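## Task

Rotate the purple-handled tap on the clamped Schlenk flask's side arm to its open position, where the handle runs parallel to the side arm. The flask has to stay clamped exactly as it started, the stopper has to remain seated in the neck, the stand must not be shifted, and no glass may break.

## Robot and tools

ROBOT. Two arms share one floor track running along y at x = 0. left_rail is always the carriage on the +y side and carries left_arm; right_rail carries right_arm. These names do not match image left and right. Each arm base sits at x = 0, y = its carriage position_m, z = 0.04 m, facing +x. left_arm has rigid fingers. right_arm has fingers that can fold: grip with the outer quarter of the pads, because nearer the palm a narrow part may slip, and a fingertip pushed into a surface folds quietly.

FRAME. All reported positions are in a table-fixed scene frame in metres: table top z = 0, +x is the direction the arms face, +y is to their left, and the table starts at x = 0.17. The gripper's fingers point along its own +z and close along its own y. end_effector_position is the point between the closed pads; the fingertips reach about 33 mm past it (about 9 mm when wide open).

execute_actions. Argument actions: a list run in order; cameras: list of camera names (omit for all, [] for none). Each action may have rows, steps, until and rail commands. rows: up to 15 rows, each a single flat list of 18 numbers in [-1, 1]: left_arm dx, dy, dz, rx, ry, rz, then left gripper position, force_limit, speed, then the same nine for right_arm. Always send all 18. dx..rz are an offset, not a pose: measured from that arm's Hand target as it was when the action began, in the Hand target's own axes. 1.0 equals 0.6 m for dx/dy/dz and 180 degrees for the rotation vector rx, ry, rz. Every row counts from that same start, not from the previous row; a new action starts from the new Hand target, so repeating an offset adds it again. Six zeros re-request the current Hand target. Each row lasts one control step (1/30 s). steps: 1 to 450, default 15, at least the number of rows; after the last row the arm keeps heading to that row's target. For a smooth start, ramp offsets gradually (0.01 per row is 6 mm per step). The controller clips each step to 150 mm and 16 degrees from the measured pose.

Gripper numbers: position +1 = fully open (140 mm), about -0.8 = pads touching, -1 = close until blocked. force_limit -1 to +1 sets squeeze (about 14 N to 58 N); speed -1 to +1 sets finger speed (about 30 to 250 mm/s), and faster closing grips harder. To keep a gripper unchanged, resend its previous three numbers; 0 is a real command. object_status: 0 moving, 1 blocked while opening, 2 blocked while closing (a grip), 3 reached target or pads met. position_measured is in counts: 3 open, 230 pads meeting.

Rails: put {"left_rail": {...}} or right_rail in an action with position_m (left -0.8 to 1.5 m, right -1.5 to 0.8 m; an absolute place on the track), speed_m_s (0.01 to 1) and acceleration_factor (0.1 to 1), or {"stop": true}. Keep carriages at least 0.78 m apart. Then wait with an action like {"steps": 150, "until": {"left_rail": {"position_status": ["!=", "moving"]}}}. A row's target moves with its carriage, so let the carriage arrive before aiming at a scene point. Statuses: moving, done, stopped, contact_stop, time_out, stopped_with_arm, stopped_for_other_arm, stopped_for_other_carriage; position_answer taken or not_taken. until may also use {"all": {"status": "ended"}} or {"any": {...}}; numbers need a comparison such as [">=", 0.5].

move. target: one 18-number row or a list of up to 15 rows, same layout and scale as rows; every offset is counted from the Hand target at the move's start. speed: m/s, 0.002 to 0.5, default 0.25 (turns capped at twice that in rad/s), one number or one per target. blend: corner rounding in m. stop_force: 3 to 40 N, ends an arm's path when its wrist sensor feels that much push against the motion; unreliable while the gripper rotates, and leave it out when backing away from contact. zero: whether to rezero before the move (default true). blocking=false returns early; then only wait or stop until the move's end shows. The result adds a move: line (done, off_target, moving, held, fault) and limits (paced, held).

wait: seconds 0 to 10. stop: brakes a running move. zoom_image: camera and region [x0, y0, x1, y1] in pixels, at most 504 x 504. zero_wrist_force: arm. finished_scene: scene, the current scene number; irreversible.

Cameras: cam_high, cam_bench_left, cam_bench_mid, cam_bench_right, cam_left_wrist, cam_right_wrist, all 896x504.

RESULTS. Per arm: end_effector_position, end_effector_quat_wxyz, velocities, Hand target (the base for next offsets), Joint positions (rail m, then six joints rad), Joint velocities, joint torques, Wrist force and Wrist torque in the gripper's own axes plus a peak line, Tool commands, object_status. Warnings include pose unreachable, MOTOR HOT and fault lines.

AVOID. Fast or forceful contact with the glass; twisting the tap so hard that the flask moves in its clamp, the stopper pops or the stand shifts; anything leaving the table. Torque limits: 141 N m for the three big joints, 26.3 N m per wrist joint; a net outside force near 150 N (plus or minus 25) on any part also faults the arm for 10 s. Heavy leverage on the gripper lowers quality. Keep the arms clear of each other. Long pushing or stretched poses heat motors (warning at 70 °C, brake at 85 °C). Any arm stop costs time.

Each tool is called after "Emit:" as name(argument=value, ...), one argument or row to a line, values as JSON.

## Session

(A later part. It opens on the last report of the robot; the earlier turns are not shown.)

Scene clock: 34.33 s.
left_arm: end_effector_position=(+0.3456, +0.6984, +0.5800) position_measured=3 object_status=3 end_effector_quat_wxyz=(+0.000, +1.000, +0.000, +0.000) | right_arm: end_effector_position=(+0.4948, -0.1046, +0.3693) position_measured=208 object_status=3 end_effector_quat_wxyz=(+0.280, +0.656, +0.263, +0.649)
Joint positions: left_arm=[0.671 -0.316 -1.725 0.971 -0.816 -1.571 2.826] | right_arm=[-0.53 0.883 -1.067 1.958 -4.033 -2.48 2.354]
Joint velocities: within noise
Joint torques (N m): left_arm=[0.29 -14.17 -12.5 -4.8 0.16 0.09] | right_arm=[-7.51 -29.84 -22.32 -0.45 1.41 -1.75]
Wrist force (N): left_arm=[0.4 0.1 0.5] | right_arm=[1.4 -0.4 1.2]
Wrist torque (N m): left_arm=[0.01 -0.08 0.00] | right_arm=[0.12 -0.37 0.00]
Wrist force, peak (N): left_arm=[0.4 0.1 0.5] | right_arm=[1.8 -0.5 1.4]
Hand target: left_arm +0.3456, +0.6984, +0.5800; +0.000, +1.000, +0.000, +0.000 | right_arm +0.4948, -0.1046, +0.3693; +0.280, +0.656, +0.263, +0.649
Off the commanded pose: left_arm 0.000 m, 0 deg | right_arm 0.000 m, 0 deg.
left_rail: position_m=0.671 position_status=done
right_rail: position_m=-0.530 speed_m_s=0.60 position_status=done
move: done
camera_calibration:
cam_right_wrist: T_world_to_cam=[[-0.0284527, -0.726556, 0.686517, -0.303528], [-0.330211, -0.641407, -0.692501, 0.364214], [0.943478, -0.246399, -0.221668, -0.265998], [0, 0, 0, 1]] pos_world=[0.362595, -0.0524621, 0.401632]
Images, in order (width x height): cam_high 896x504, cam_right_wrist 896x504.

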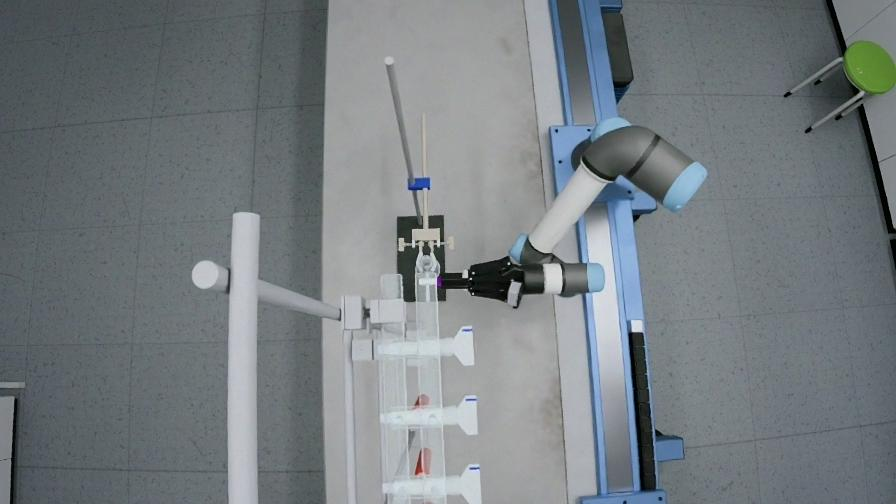

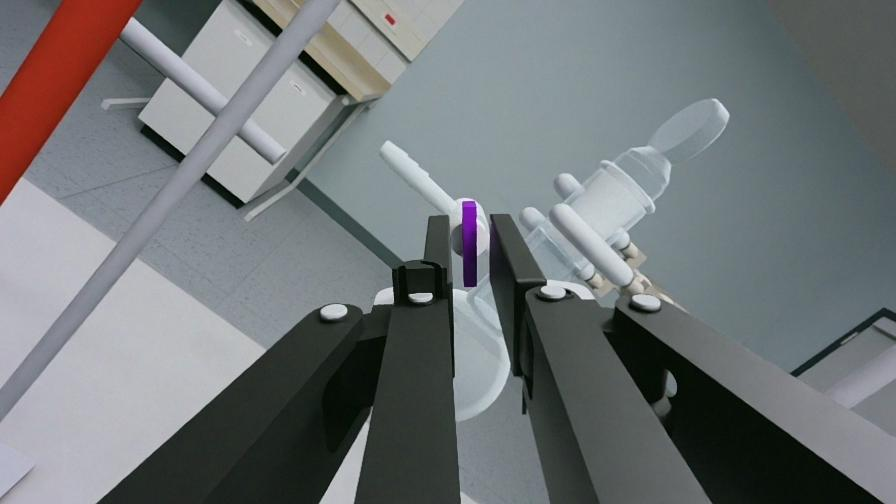

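Emit:
execute_actions(
  actions=[],
  cameras=["cam_high", "cam_bench_left", "cam_bench_mid", "cam_bench_right", "cam_right_wrist"],
)

Emit:
zoom_image(
  camera="cam_high",
  region=[428, 270, 452, 291],
)

Emit:
zoom_image(
  camera="cam_right_wrist",
  region=[420, 190, 520, 300],
)

Scene clock: 36.93 s.
left_arm: end_effector_position=(+0.3456, +0.6984, +0.5800) position_measured=3 object_status=3 end_effector_quat_wxyz=(+0.000, +1.000, +0.000, +0.000) | right_arm: end_effector_position=(+0.4948, -0.1046, +0.3693) position_measured=208 object_status=3 end_effector_quat_wxyz=(+0.280, +0.656, +0.263, +0.649)
Joint positions: left_arm=[0.671 -0.316 -1.725 0.971 -0.816 -1.571 2.826] | right_arm=[-0.53 0.883 -1.067 1.958 -4.033 -2.48 2.354]
Joint velocities: within noise
Joint torques (N m): left_arm=[0.02 -13.85 -12.99 -4.7 0.15 0.17] | right_arm=[-7.02 -29.26 -17.27 -0.63 1.32 -1.56]
Wrist force (N): left_arm=[0.3 -0.2 0.3] | right_arm=[1.6 -0.4 0.8]
Wrist torque (N m): left_arm=[-0.04 -0.06 0.00] | right_arm=[0.12 -0.42 0.01]
Wrist force, peak (N): left_arm=[0.3 0.0 0.5] | right_arm=[2.0 -0.6 1.0]
Hand target: left_arm +0.3456, +0.6984, +0.5800; +0.000, +1.000, +0.000, +0.000 | right_arm +0.4948, -0.1046, +0.3693; +0.280, +0.656, +0.263, +0.649
Tool commands: left_gripper/position=+1.0 left_gripper/force_limit=+1.0 left_gripper/speed=+1.0 right_gripper/position=-0.62 right_gripper/force_limit=-1.0 right_gripper/speed=-1.0
Off the commanded pose: left_arm 0.000 m, 0 deg | right_arm 0.000 m, 0 deg.
left_rail: position_m=0.671 position_status=done
right_rail: position_m=-0.530 speed_m_s=0.60 position_status=done
camera_calibration:
cam_right_wrist: T_world_to_cam=[[-0.0284528, -0.726556, 0.686518, -0.303528], [-0.330212, -0.641407, -0.692501, 0.364214], [0.943478, -0.2464, -0.221668, -0.265998], [0, 0, 0, 1]] pos_world=[0.362595, -0.0524622, 0.401632]
Images, in order (width x height): cam_high 896x504, cam_bench_left 896x504, cam_bench_mid 896x504, cam_bench_right 896x504, cam_right_wrist 896x504.

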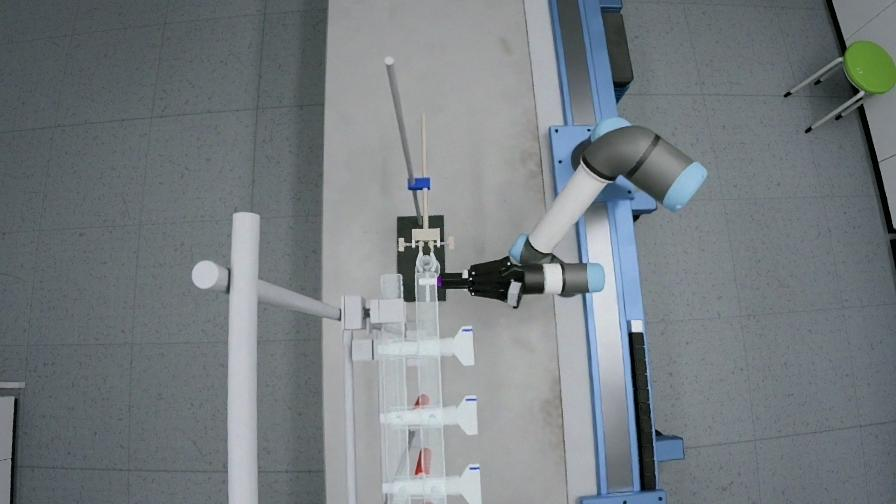

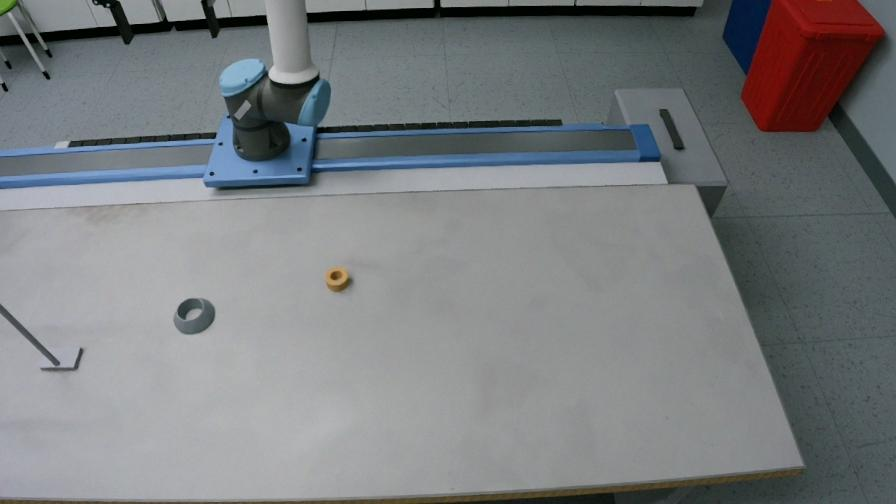

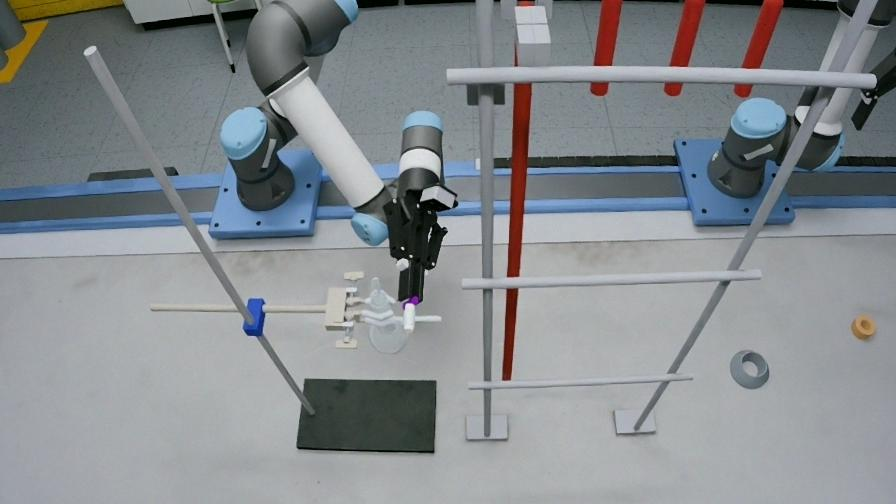

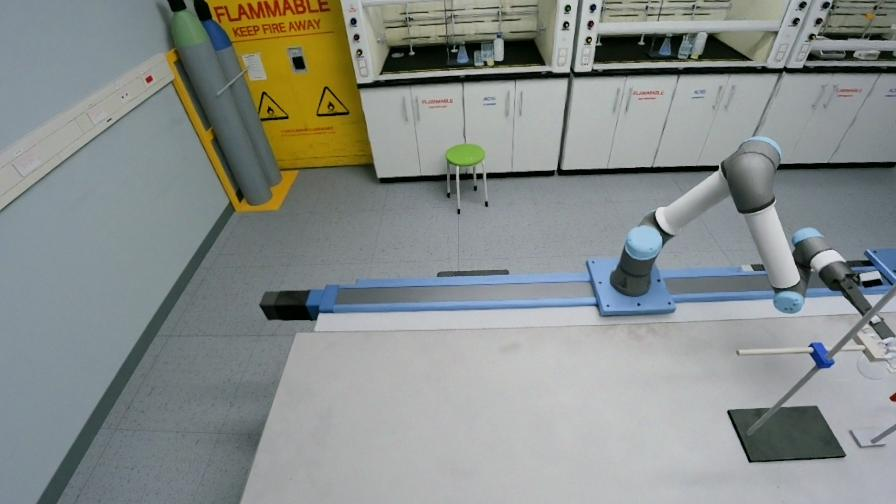

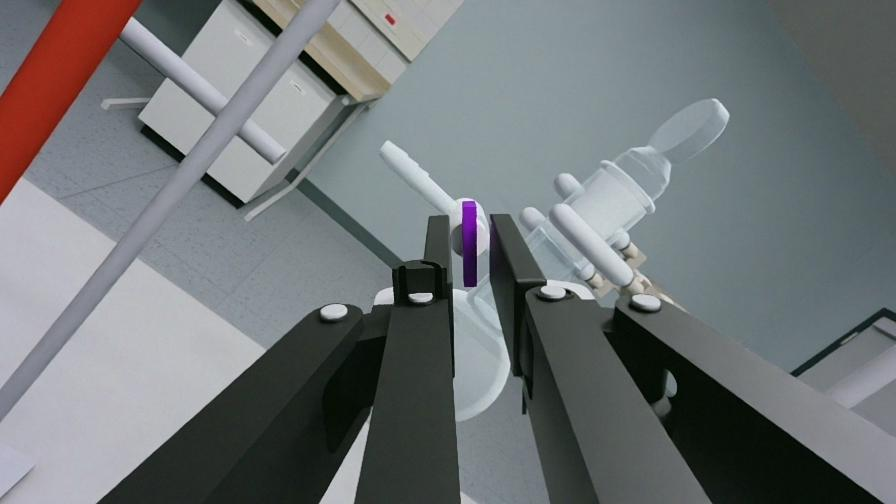

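Scaled by 21.000.

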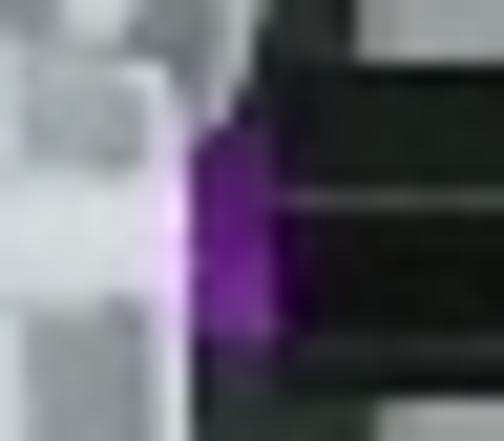

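Scaled by 4.582.

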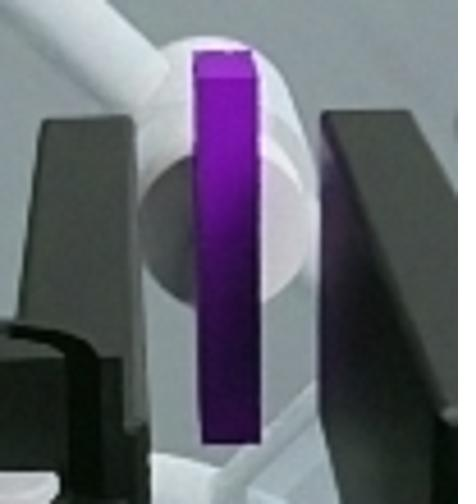

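Emit:
move(
  target=[0,0,0,0,0,0,1,1,1, 0,0,0.006667,0,0,0,-0.62,-1,-1],
  speed=0.02,
  stop_force=4,
  cameras=["cam_high", "cam_right_wrist"],
)

Emit:
zoom_image(
  camera="cam_high",
  region=[428, 270, 452, 291],
)

Emit:
zoom_image(
  camera="cam_right_wrist",
  region=[420, 190, 520, 300],
)

Scene clock: 39.87 s.
left_arm: end_effector_position=(+0.3456, +0.6984, +0.5800) position_measured=3 object_status=3 end_effector_quat_wxyz=(+0.000, +1.000, +0.000, +0.000) | right_arm: end_effector_position=(+0.4988, -0.1047, +0.3693) position_measured=208 object_status=3 end_effector_quat_wxyz=(+0.280, +0.656, +0.263, +0.649)
Joint positions: left_arm=[0.671 -0.316 -1.725 0.971 -0.816 -1.571 2.826] | right_arm=[-0.53 0.876 -1.064 1.954 -4.031 -2.473 2.354]
Joint velocities: within noise
Joint torques (N m): left_arm=[0.67 -13.76 -12.75 -4.74 0.18 0.09] | right_arm=[-8.6 -29.58 -22.19 -0.43 1.39 -1.23]
Wrist force (N): left_arm=[0.3 0.0 0.2] | right_arm=[1.8 -0.5 0.8]
Wrist torque (N m): left_arm=[0.01 -0.05 0.00] | right_arm=[0.11 -0.44 0.01]
Wrist force, peak (N): left_arm=[0.4 0.1 0.5] | right_arm=[2.3 -0.5 0.8]
Hand target: left_arm +0.3456, +0.6984, +0.5800; +0.000, +1.000, +0.000, +0.000 | right_arm +0.4988, -0.1047, +0.3693; +0.280, +0.656, +0.263, +0.649
Off the commanded pose: left_arm 0.000 m, 0 deg | right_arm 0.000 m, 0 deg.
left_rail: position_m=0.671 position_status=done
right_rail: position_m=-0.530 speed_m_s=0.60 position_status=done
move: done
camera_calibration:
cam_right_wrist: T_world_to_cam=[[-0.0284526, -0.726556, 0.686517, -0.30349], [-0.330212, -0.641407, -0.692501, 0.365467], [0.943478, -0.246399, -0.221668, -0.269797], [0, 0, 0, 1]] pos_world=[0.366594, -0.0525669, 0.401632]
Images, in order (width x height): cam_high 896x504, cam_right_wrist 896x504.

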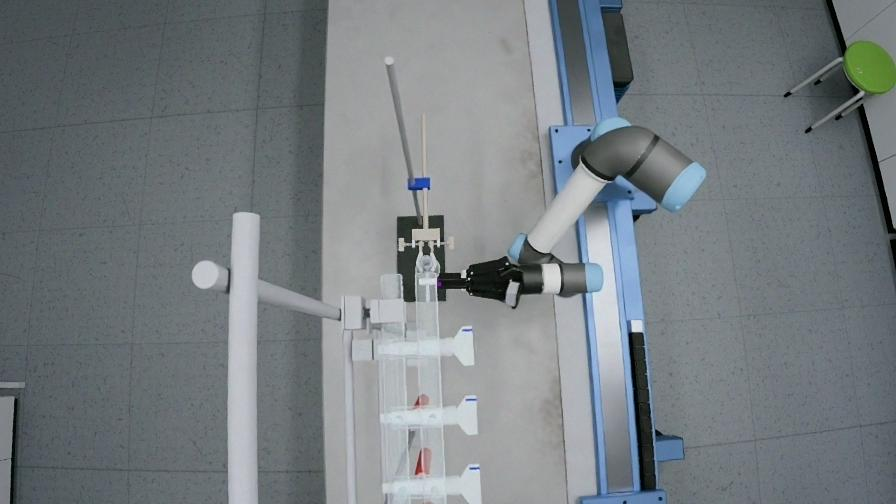

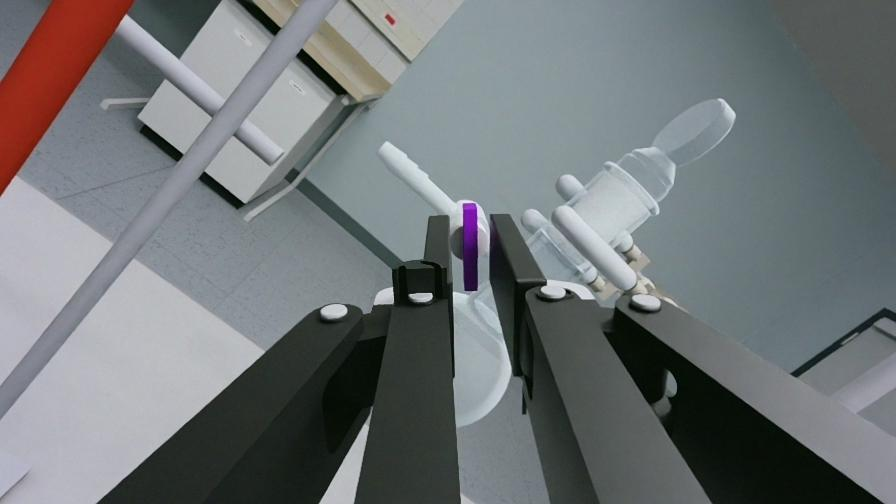

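Scaled by 21.000.

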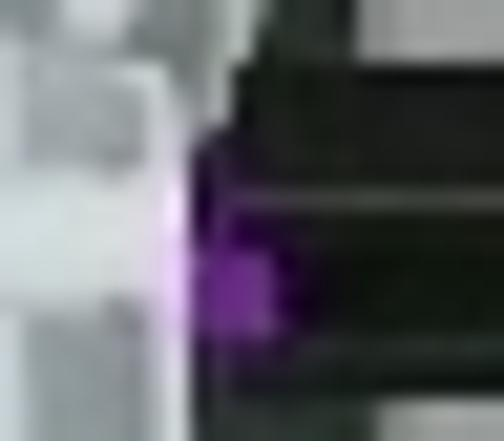

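Scaled by 4.582.

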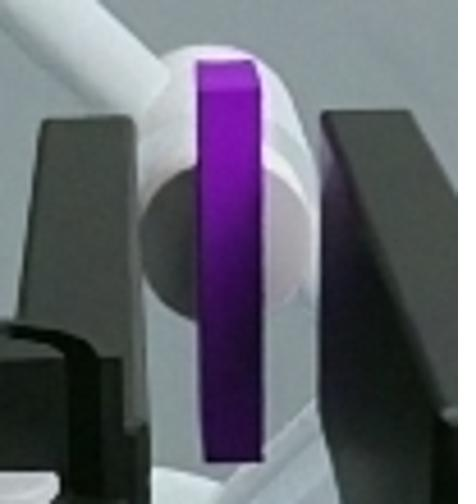

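Emit:
move(
  target=[0,0,0,0,0,0,1,1,1, 0,0,0.004167,0,0,0,-0.62,-1,-1],
  speed=0.02,
  stop_force=4,
  cameras=["cam_high", "cam_right_wrist"],
)

Emit:
zoom_image(
  camera="cam_high",
  region=[428, 270, 452, 291],
)

Emit:
zoom_image(
  camera="cam_right_wrist",
  region=[420, 190, 520, 300],
)

Scene clock: 42.50 s.
left_arm: end_effector_position=(+0.3456, +0.6984, +0.5800) position_measured=3 object_status=3 end_effector_quat_wxyz=(+0.000, +1.000, +0.000, +0.000) | right_arm: end_effector_position=(+0.5013, -0.1048, +0.3693) position_measured=208 object_status=3 end_effector_quat_wxyz=(+0.280, +0.656, +0.263, +0.649)
Joint positions: left_arm=[0.671 -0.316 -1.725 0.971 -0.816 -1.571 2.826] | right_arm=[-0.53 0.872 -1.063 1.951 -4.03 -2.469 2.354]
Joint velocities: within noise
Joint torques (N m): left_arm=[0.53 -14.38 -12.69 -4.73 0.26 0.21] | right_arm=[-7.39 -29.48 -21.92 -0.29 1.43 -1.03]
Wrist force (N): left_arm=[0.3 0.2 0.1] | right_arm=[1.7 -0.6 0.7]
Wrist torque (N m): left_arm=[0.04 -0.06 0.00] | right_arm=[0.08 -0.43 0.00]
Wrist force, peak (N): left_arm=[0.4 -0.2 0.3] | right_arm=[1.9 -0.7 1.3]
Hand target: left_arm +0.3456, +0.6984, +0.5800; +0.000, +1.000, +0.000, +0.000 | right_arm +0.5013, -0.1048, +0.3693; +0.280, +0.656, +0.263, +0.649
Off the commanded pose: left_arm 0.000 m, 0 deg | right_arm 0.000 m, 0 deg.
left_rail: position_m=0.671 position_status=done
right_rail: position_m=-0.530 speed_m_s=0.60 position_status=done
move: done
camera_calibration:
cam_right_wrist: T_world_to_cam=[[-0.0284529, -0.726557, 0.686517, -0.303466], [-0.330211, -0.641407, -0.692501, 0.366251], [0.943478, -0.2464, -0.221667, -0.272171], [0, 0, 0, 1]] pos_world=[0.369093, -0.0526323, 0.401633]
Images, in order (width x height): cam_high 896x504, cam_right_wrist 896x504.

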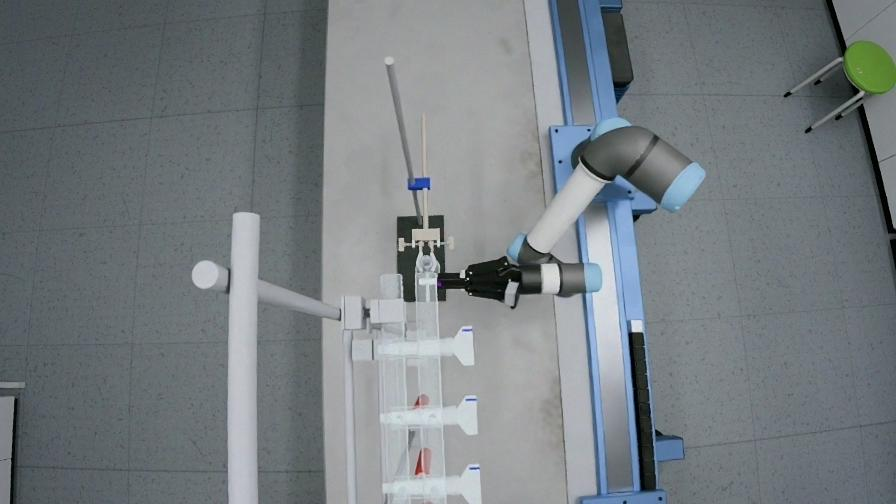

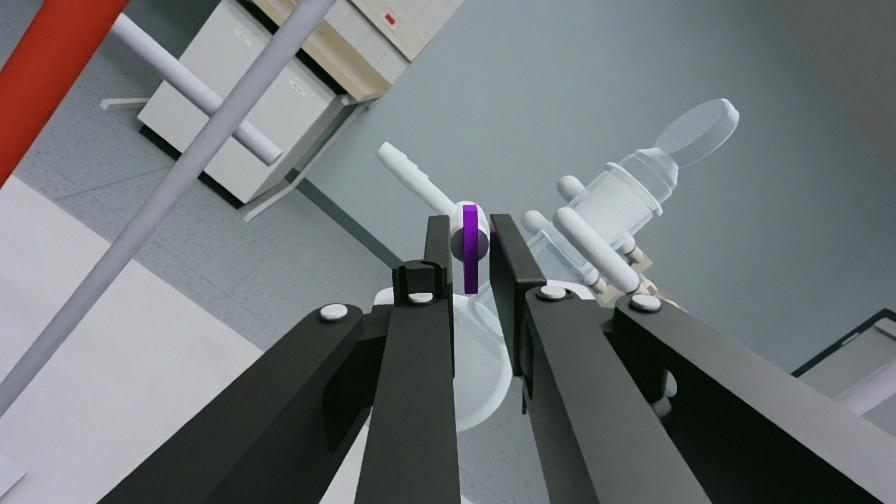

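Scaled by 21.000.

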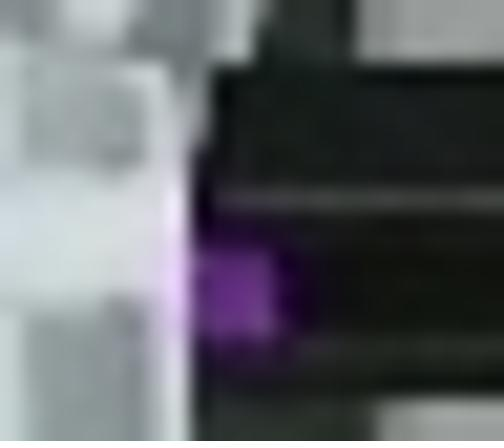

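Scaled by 4.582.

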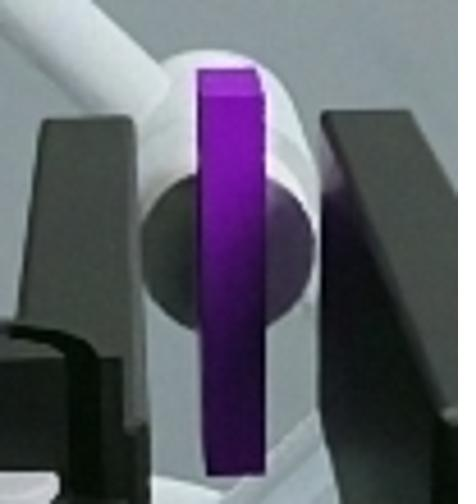

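Emit:
execute_actions(
  actions=[
    {"rows": [[0,0,0,0,0,0,1,1,1, 0,0,0,0,0,0,-1,-1,-1]], "steps": 30},
  ],
  cameras=["cam_high", "cam_right_wrist"],
)

Emit:
zoom_image(
  camera="cam_right_wrist",
  region=[400, 170, 540, 300],
)

Scene clock: 47.10 s.
left_arm: end_effector_position=(+0.3456, +0.6984, +0.5800) position_measured=3 object_status=3 end_effector_quat_wxyz=(+0.000, +1.000, +0.000, +0.000) | right_arm: end_effector_position=(+0.5013, -0.1048, +0.3693) position_measured=223 object_status=2 end_effector_quat_wxyz=(+0.280, +0.656, +0.263, +0.649)
Joint positions: left_arm=[0.671 -0.316 -1.725 0.971 -0.816 -1.571 2.826] | right_arm=[-0.53 0.872 -1.063 1.951 -4.03 -2.469 2.354]
Joint velocities: within noise
Joint torques (N m): left_arm=[0.63 -14.37 -12.66 -4.82 0.28 0.15] | right_arm=[-6.62 -30.37 -13.82 -0.82 1.17 -0.48]
Wrist force (N): left_arm=[0.3 0.0 0.2] | right_arm=[1.4 0.0 0.8]
Wrist torque (N m): left_arm=[0.01 -0.06 0.00] | right_arm=[0.12 -0.46 0.05]
Wrist force, peak (N): left_arm=[0.5 0.0 0.3] | right_arm=[2.2 -0.7 0.9]
Hand target: left_arm +0.3456, +0.6984, +0.5800; +0.000, +1.000, +0.000, +0.000 | right_arm +0.5013, -0.1048, +0.3693; +0.280, +0.656, +0.263, +0.649
Off the commanded pose: left_arm 0.000 m, 0 deg | right_arm 0.000 m, 0 deg.
left_rail: position_m=0.671 position_status=done
right_rail: position_m=-0.530 speed_m_s=0.60 position_status=done
camera_calibration:
cam_right_wrist: T_world_to_cam=[[-0.0284547, -0.726556, 0.686517, -0.303466], [-0.330213, -0.641406, -0.692501, 0.366251], [0.943477, -0.246402, -0.221668, -0.272173], [0, 0, 0, 1]] pos_world=[0.369095, -0.0526335, 0.401632]
Images, in order (width x height): cam_high 896x504, cam_right_wrist 896x504.

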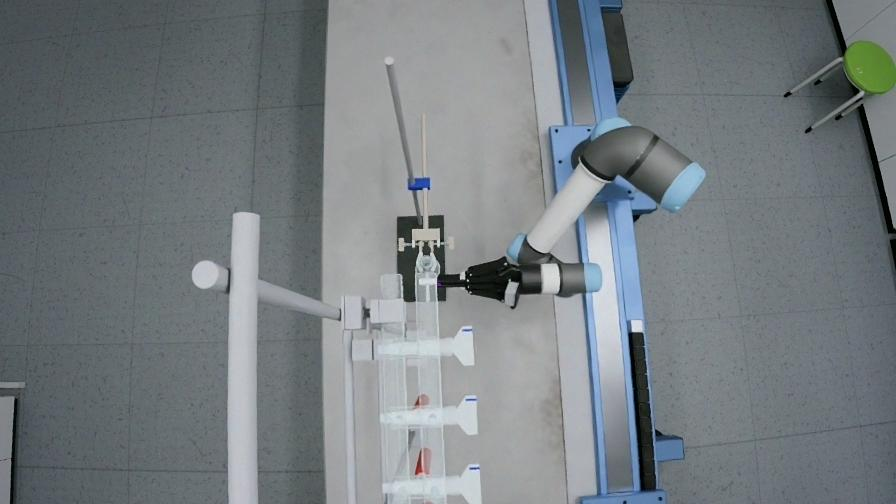

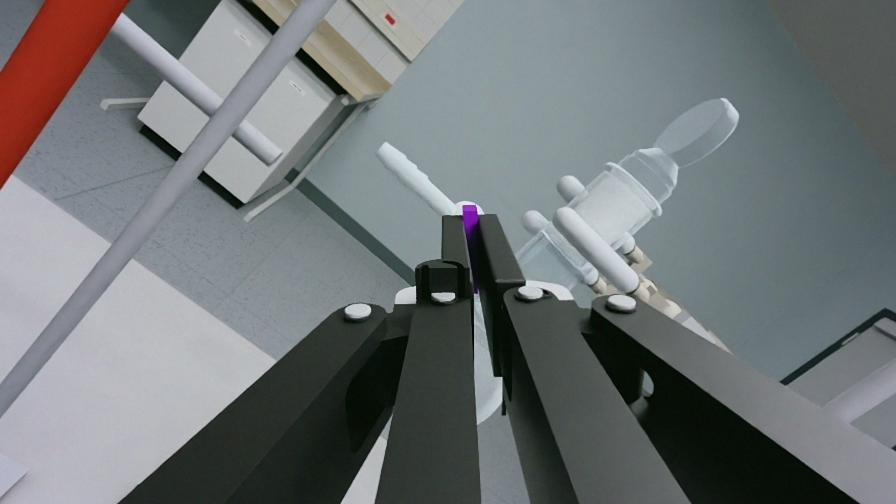

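Scaled by 3.600.

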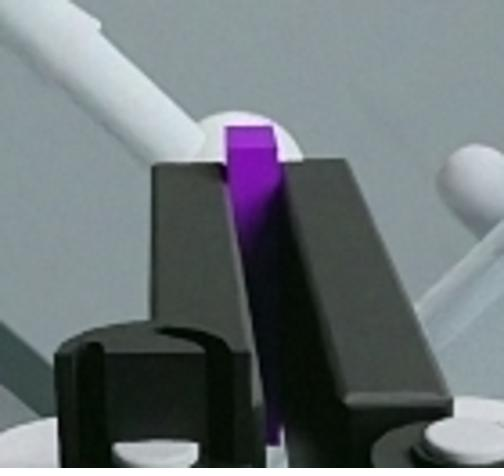

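Emit:
move(
  target=[0,0,0,0,0,0,1,1,1, 0,0,0,0,0,-0.04,-1,-1,-1],
  speed=0.06,
  cameras=["cam_high", "cam_right_wrist"],
)

Emit:
zoom_image(
  camera="cam_right_wrist",
  region=[370, 130, 540, 300],
)

Scene clock: 49.60 s.
left_arm: end_effector_position=(+0.3456, +0.6984, +0.5800) position_measured=3 object_status=3 end_effector_quat_wxyz=(+0.000, +1.000, +0.000, +0.000) | right_arm: end_effector_position=(+0.5013, -0.1048, +0.3693) position_measured=223 object_status=2 end_effector_quat_wxyz=(+0.320, +0.639, +0.304, +0.630)
Joint positions: left_arm=[0.671 -0.316 -1.725 0.971 -0.816 -1.571 2.826] | right_arm=[-0.53 0.872 -1.063 1.951 -4.03 -2.469 2.228]
Joint velocities: within noise
Joint torques (N m): left_arm=[0.83 -14.99 -12.28 -4.76 0.31 0.2] | right_arm=[-3.38 -29.98 -19.26 -2.63 0.55 -2.18]
Wrist force (N): left_arm=[0.2 -0.2 0.2] | right_arm=[1.1 -0.1 1.6]
Wrist torque (N m): left_arm=[-0.04 -0.04 0.00] | right_arm=[0.06 -0.52 0.13]
Wrist force, peak (N): left_arm=[0.4 -0.2 0.4] | right_arm=[1.8 0.2 1.1]
Hand target: left_arm +0.3456, +0.6984, +0.5800; +0.000, +1.000, +0.000, +0.000 | right_arm +0.5013, -0.1048, +0.3693; +0.320, +0.639, +0.304, +0.630
Off the commanded pose: left_arm 0.000 m, 0 deg | right_arm 0.000 m, 0 deg.
left_rail: position_m=0.671 position_status=done
right_rail: position_m=-0.530 speed_m_s=0.60 position_status=done
move: done
camera_calibration:
cam_right_wrist: T_world_to_cam=[[-0.0260556, -0.634974, 0.772094, -0.326714], [-0.332348, -0.72292, -0.605749, 0.326741], [0.942797, -0.272387, -0.192196, -0.285418], [0, 0, 0, 1]] pos_world=[0.36917, -0.0489912, 0.395321]
Images, in order (width x height): cam_high 896x504, cam_right_wrist 896x504.

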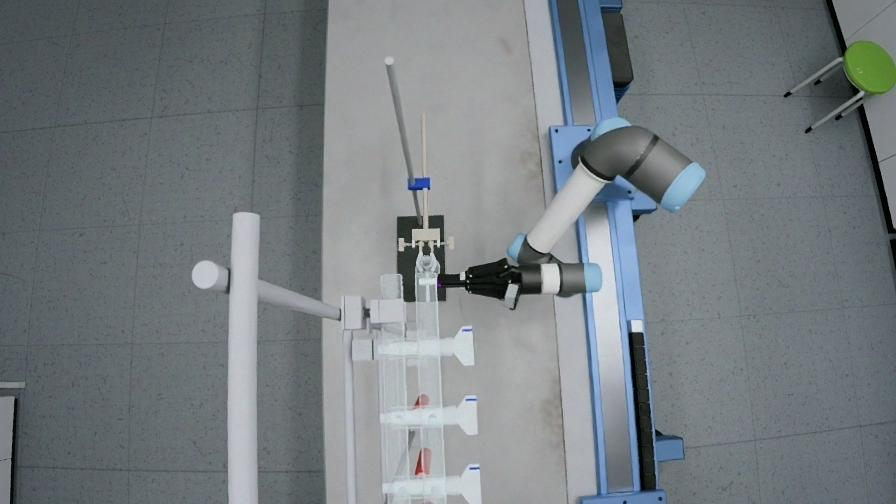

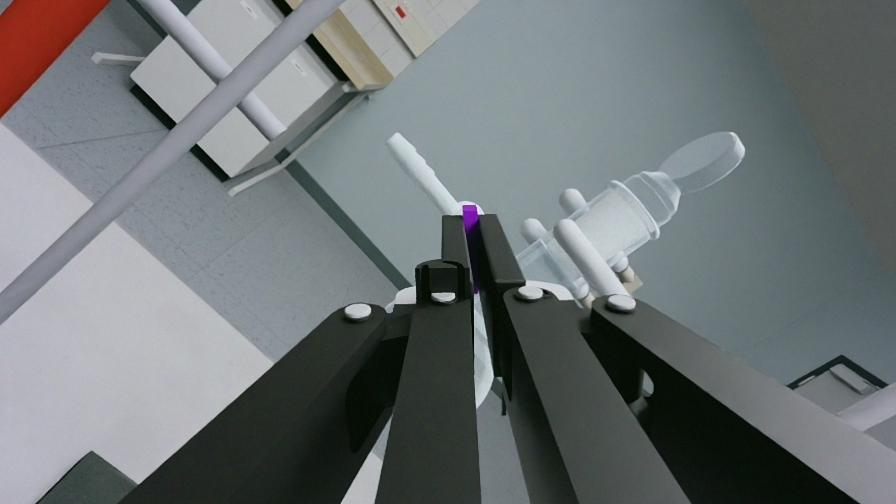

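Scaled by 2.965.

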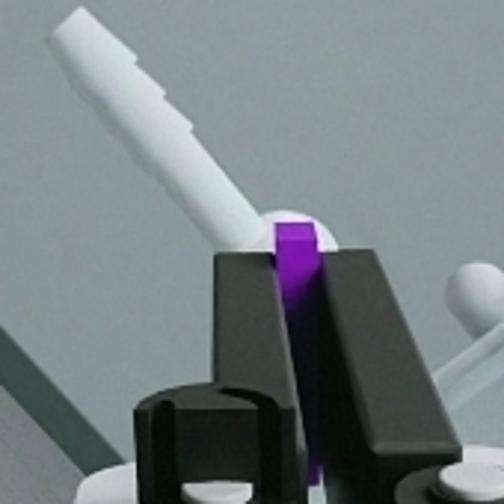

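Emit:
move(
  target=[0,0,0,0,0,0,1,1,1, 0,0,0,0,0,-0.105,-1,-1,-1],
  speed=0.1,
  cameras=["cam_high", "cam_right_wrist"],
)

Emit:
zoom_image(
  camera="cam_right_wrist",
  region=[370, 100, 540, 300],
)

Scene clock: 52.33 s.
left_arm: end_effector_position=(+0.3456, +0.6984, +0.5800) position_measured=3 object_status=3 end_effector_quat_wxyz=(+0.000, +1.000, +0.000, +0.000) | right_arm: end_effector_position=(+0.5013, -0.1048, +0.3693) position_measured=223 object_status=2 end_effector_quat_wxyz=(+0.419, +0.580, +0.404, +0.569)
Joint positions: left_arm=[0.671 -0.316 -1.725 0.971 -0.816 -1.571 2.826] | right_arm=[-0.53 0.872 -1.063 1.951 -4.03 -2.469 1.898]
Joint velocities: within noise
Joint torques (N m): left_arm=[0.94 -14.38 -12.25 -4.78 0.29 0.16] | right_arm=[1.62 -28.52 -23.12 -2.45 0.4 -2.21]
Wrist force (N): left_arm=[0.1 -0.2 0.1] | right_arm=[-0.4 0.9 1.2]
Wrist torque (N m): left_arm=[-0.03 -0.01 0.00] | right_arm=[0.09 -0.31 0.16]
Wrist force, peak (N): left_arm=[0.2 -0.1 0.6] | right_arm=[-0.1 1.6 1.7]
Hand target: left_arm +0.3456, +0.6984, +0.5800; +0.000, +1.000, +0.000, +0.000 | right_arm +0.5013, -0.1048, +0.3693; +0.419, +0.580, +0.404, +0.569
Off the commanded pose: left_arm 0.000 m, 0 deg | right_arm 0.000 m, 0 deg.
left_rail: position_m=0.671 position_status=done
right_rail: position_m=-0.530 speed_m_s=0.60 position_status=done
move: done
camera_calibration:
cam_right_wrist: T_world_to_cam=[[-0.0185962, -0.35073, 0.936292, -0.36127], [-0.336473, -0.879637, -0.33619, 0.212842], [0.941509, -0.321289, -0.101653, -0.323345], [0, 0, 0, 1]] pos_world=[0.36933, -0.0433717, 0.376941]
Images, in order (width x height): cam_high 896x504, cam_right_wrist 896x504.

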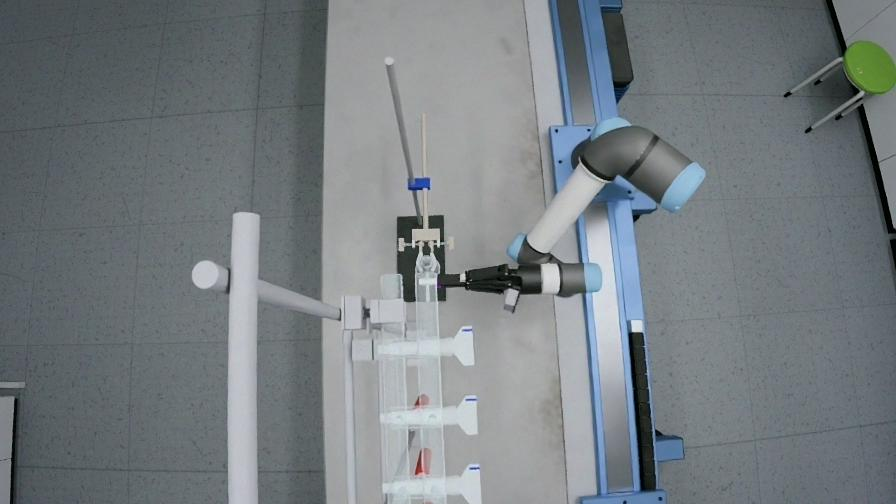

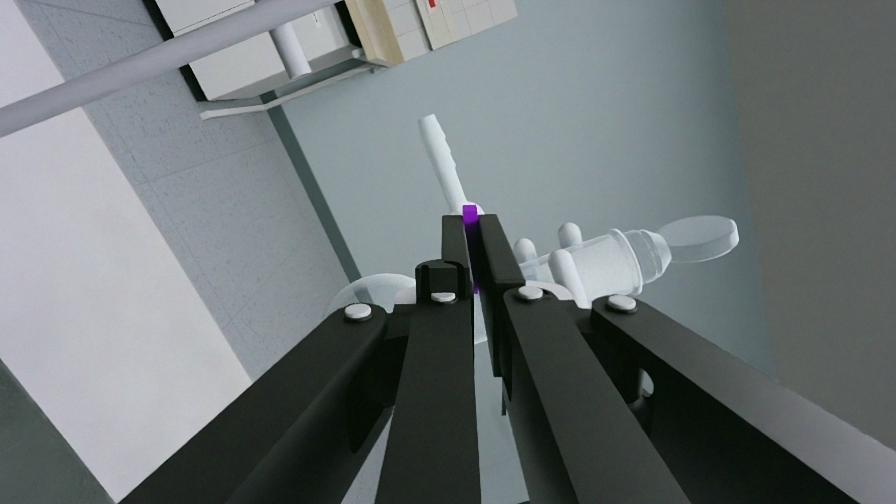

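Scaled by 2.520.

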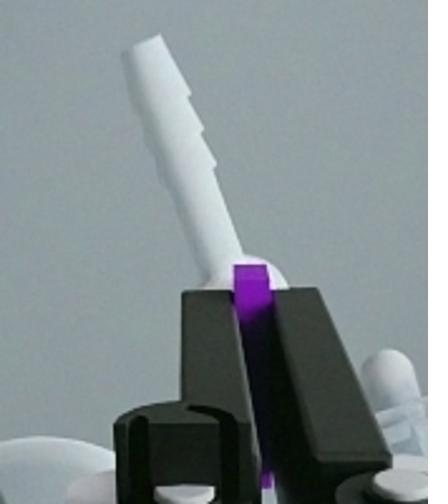

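Emit:
move(
  target=[0,0,0,0,0,0,1,1,1, 0,0,0,0,0,-0.105,-1,-1,-1],
  speed=0.1,
  cameras=["cam_high", "cam_right_wrist"],
)

Emit:
zoom_image(
  camera="cam_right_wrist",
  region=[400, 90, 560, 300],
)

Scene clock: 54.83 s.
left_arm: end_effector_position=(+0.3456, +0.6984, +0.5800) position_measured=3 object_status=3 end_effector_quat_wxyz=(+0.000, +1.000, +0.000, +0.000) | right_arm: end_effector_position=(+0.5013, -0.1048, +0.3693) position_measured=223 object_status=2 end_effector_quat_wxyz=(+0.507, +0.506, +0.494, +0.493)
Joint positions: left_arm=[0.671 -0.316 -1.725 0.971 -0.816 -1.571 2.826] | right_arm=[-0.53 0.872 -1.063 1.951 -4.03 -2.469 1.568]
Joint velocities: within noise
Joint torques (N m): left_arm=[1.31 -14.66 -12.74 -4.7 0.33 0.19] | right_arm=[5.55 -28.21 -22.62 -2.35 1.25 -1.93]
Wrist force (N): left_arm=[0.0 -0.2 -0.1] | right_arm=[-1.8 1.8 1.3]
Wrist torque (N m): left_arm=[-0.04 -0.01 -0.01] | right_arm=[0.14 -0.11 0.20]
Wrist force, peak (N): left_arm=[0.3 -0.1 0.6] | right_arm=[-1.5 2.3 1.4]
Hand target: left_arm +0.3456, +0.6984, +0.5800; +0.000, +1.000, +0.000, +0.000 | right_arm +0.5013, -0.1048, +0.3693; +0.507, +0.506, +0.494, +0.493
Off the commanded pose: left_arm 0.000 m, 0 deg | right_arm 0.000 m, 0 deg.
left_rail: position_m=0.671 position_status=done
right_rail: position_m=-0.530 speed_m_s=0.60 position_status=done
move: done
camera_calibration:
cam_right_wrist: T_world_to_cam=[[-0.0101538, -0.0286295, 0.999539, -0.355099], [-0.338054, -0.940636, -0.0303765, 0.0943187], [0.941072, -0.338207, -0.000127307, -0.362387], [0, 0, 0, 1]] pos_world=[0.369312, -0.0440086, 0.357755]
Images, in order (width x height): cam_high 896x504, cam_right_wrist 896x504.

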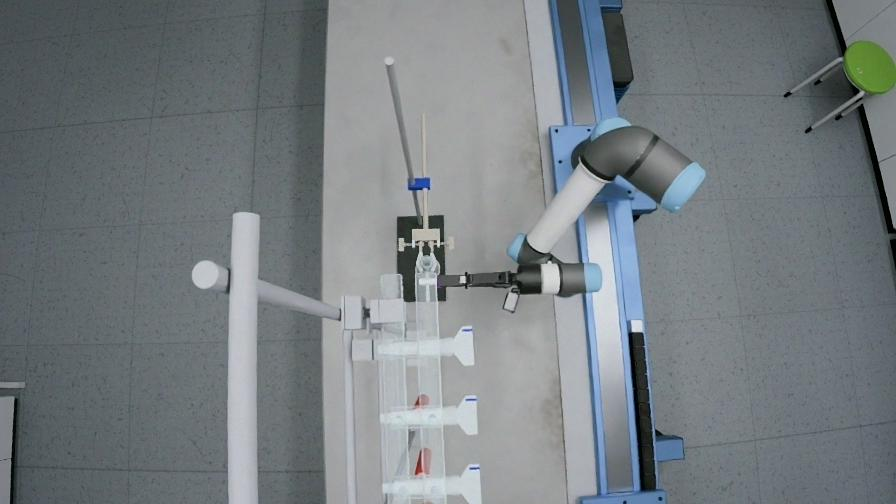

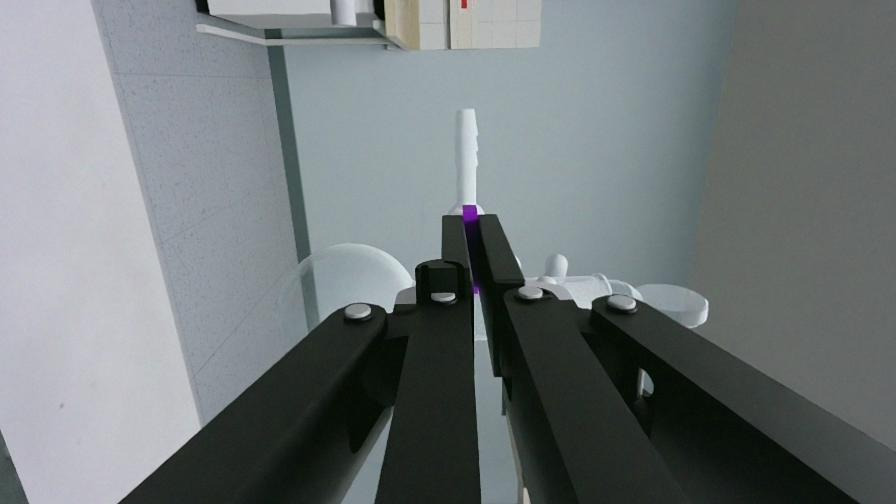

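Scaled by 2.400.

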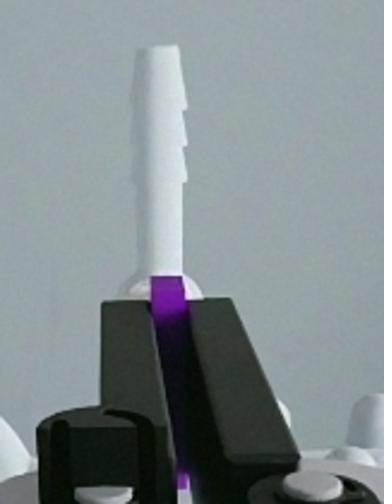

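Emit:
zoom_image(
  camera="cam_right_wrist",
  region=[440, 100, 500, 220],
)

Emit:
zoom_image(
  camera="cam_right_wrist",
  region=[440, 195, 500, 300],
)

Scaled by 4.200.

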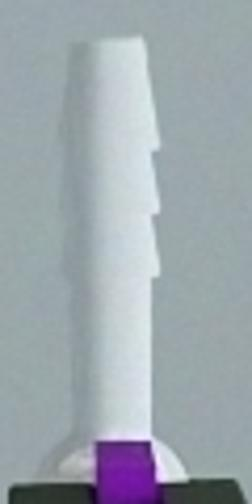

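Scaled by 4.800.

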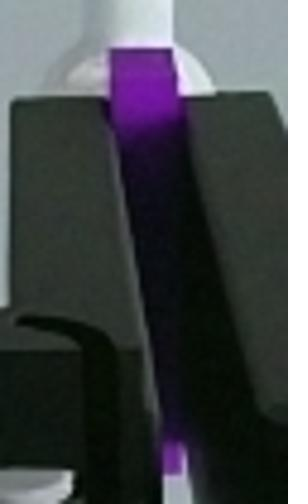

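Emit:
execute_actions(
  actions=[
    {"rows": [[0,0,0,0,0,0,1,1,1, 0,0,0,0,0,0,-0.62,-1,-1]], "steps": 25},
  ],
  cameras=["cam_high", "cam_right_wrist"],
)

Emit:
zoom_image(
  camera="cam_right_wrist",
  region=[420, 190, 520, 300],
)

Emit:
zoom_image(
  camera="cam_right_wrist",
  region=[430, 100, 530, 210],
)

Scene clock: 59.47 s.
left_arm: end_effector_position=(+0.3456, +0.6984, +0.5800) position_measured=3 object_status=3 end_effector_quat_wxyz=(+0.000, +1.000, +0.000, +0.000) | right_arm: end_effector_position=(+0.5013, -0.1048, +0.3692) position_measured=208 object_status=3 end_effector_quat_wxyz=(+0.507, +0.506, +0.494, +0.493)
Joint positions: left_arm=[0.671 -0.316 -1.725 0.971 -0.816 -1.571 2.826] | right_arm=[-0.53 0.872 -1.063 1.951 -4.03 -2.469 1.568]
Joint velocities: within noise
Joint torques (N m): left_arm=[1.17 -14.64 -12.83 -4.71 0.29 0.08] | right_arm=[6.19 -32 -15.16 -2.51 1.22 -1.87]
Wrist force (N): left_arm=[0.1 0.1 0.1] | right_arm=[0.3 0.3 1.0]
Wrist torque (N m): left_arm=[0.02 -0.03 0.00] | right_arm=[0.21 -0.05 0.10]
Wrist force, peak (N): left_arm=[0.5 -0.2 0.2] | right_arm=[-1.9 1.8 1.6]
Hand target: left_arm +0.3456, +0.6984, +0.5800; +0.000, +1.000, +0.000, +0.000 | right_arm +0.5013, -0.1048, +0.3693; +0.507, +0.506, +0.494, +0.493
Off the commanded pose: left_arm 0.000 m, 0 deg | right_arm 0.000 m, 0 deg.
left_rail: position_m=0.671 position_status=done
right_rail: position_m=-0.530 speed_m_s=0.60 position_status=done
camera_calibration:
cam_right_wrist: T_world_to_cam=[[-0.010162, -0.0283964, 0.999545, -0.355056], [-0.338047, -0.940646, -0.0301599, 0.0942499], [0.941075, -0.338199, -0.0000404588, -0.362423], [0, 0, 0, 1]] pos_world=[0.36932, -0.0439977, 0.357723]
Images, in order (width x height): cam_high 896x504, cam_right_wrist 896x504.

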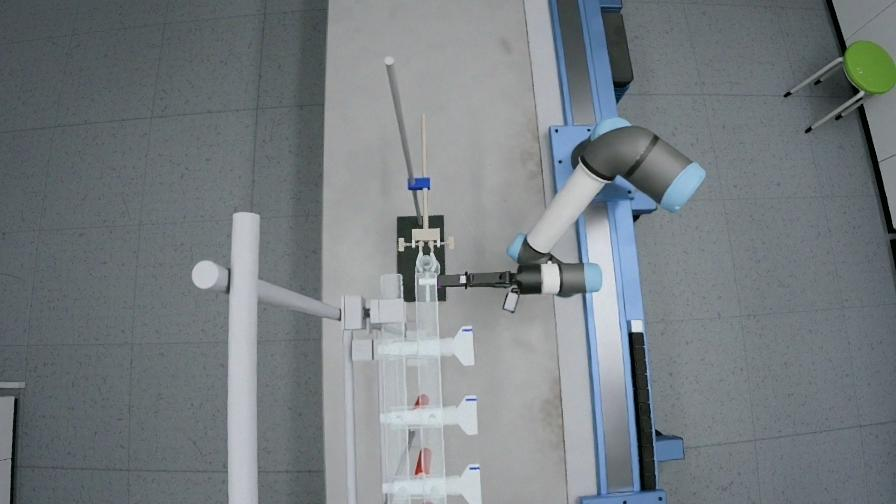

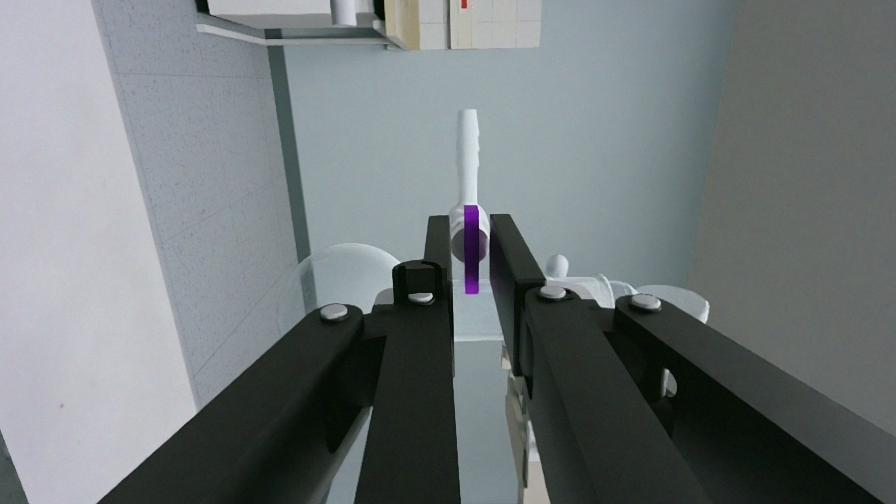

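Scaled by 4.582.

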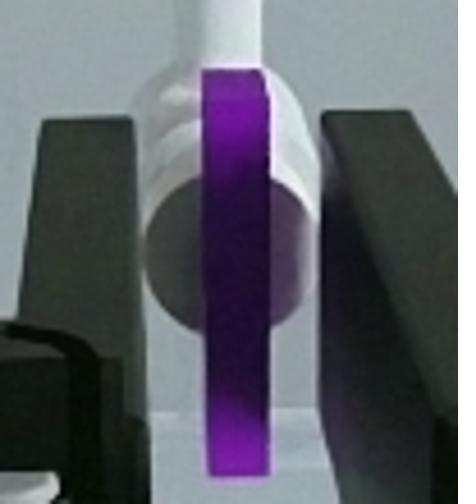

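Scaled by 4.582.

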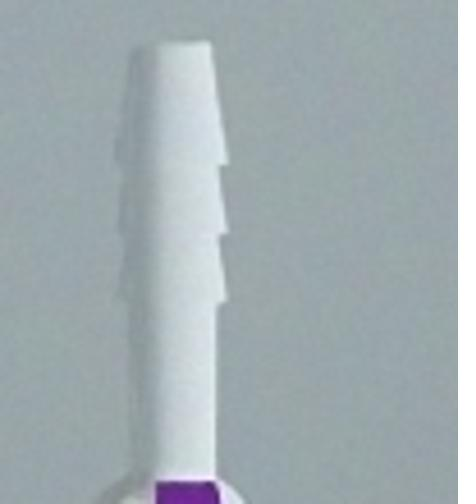

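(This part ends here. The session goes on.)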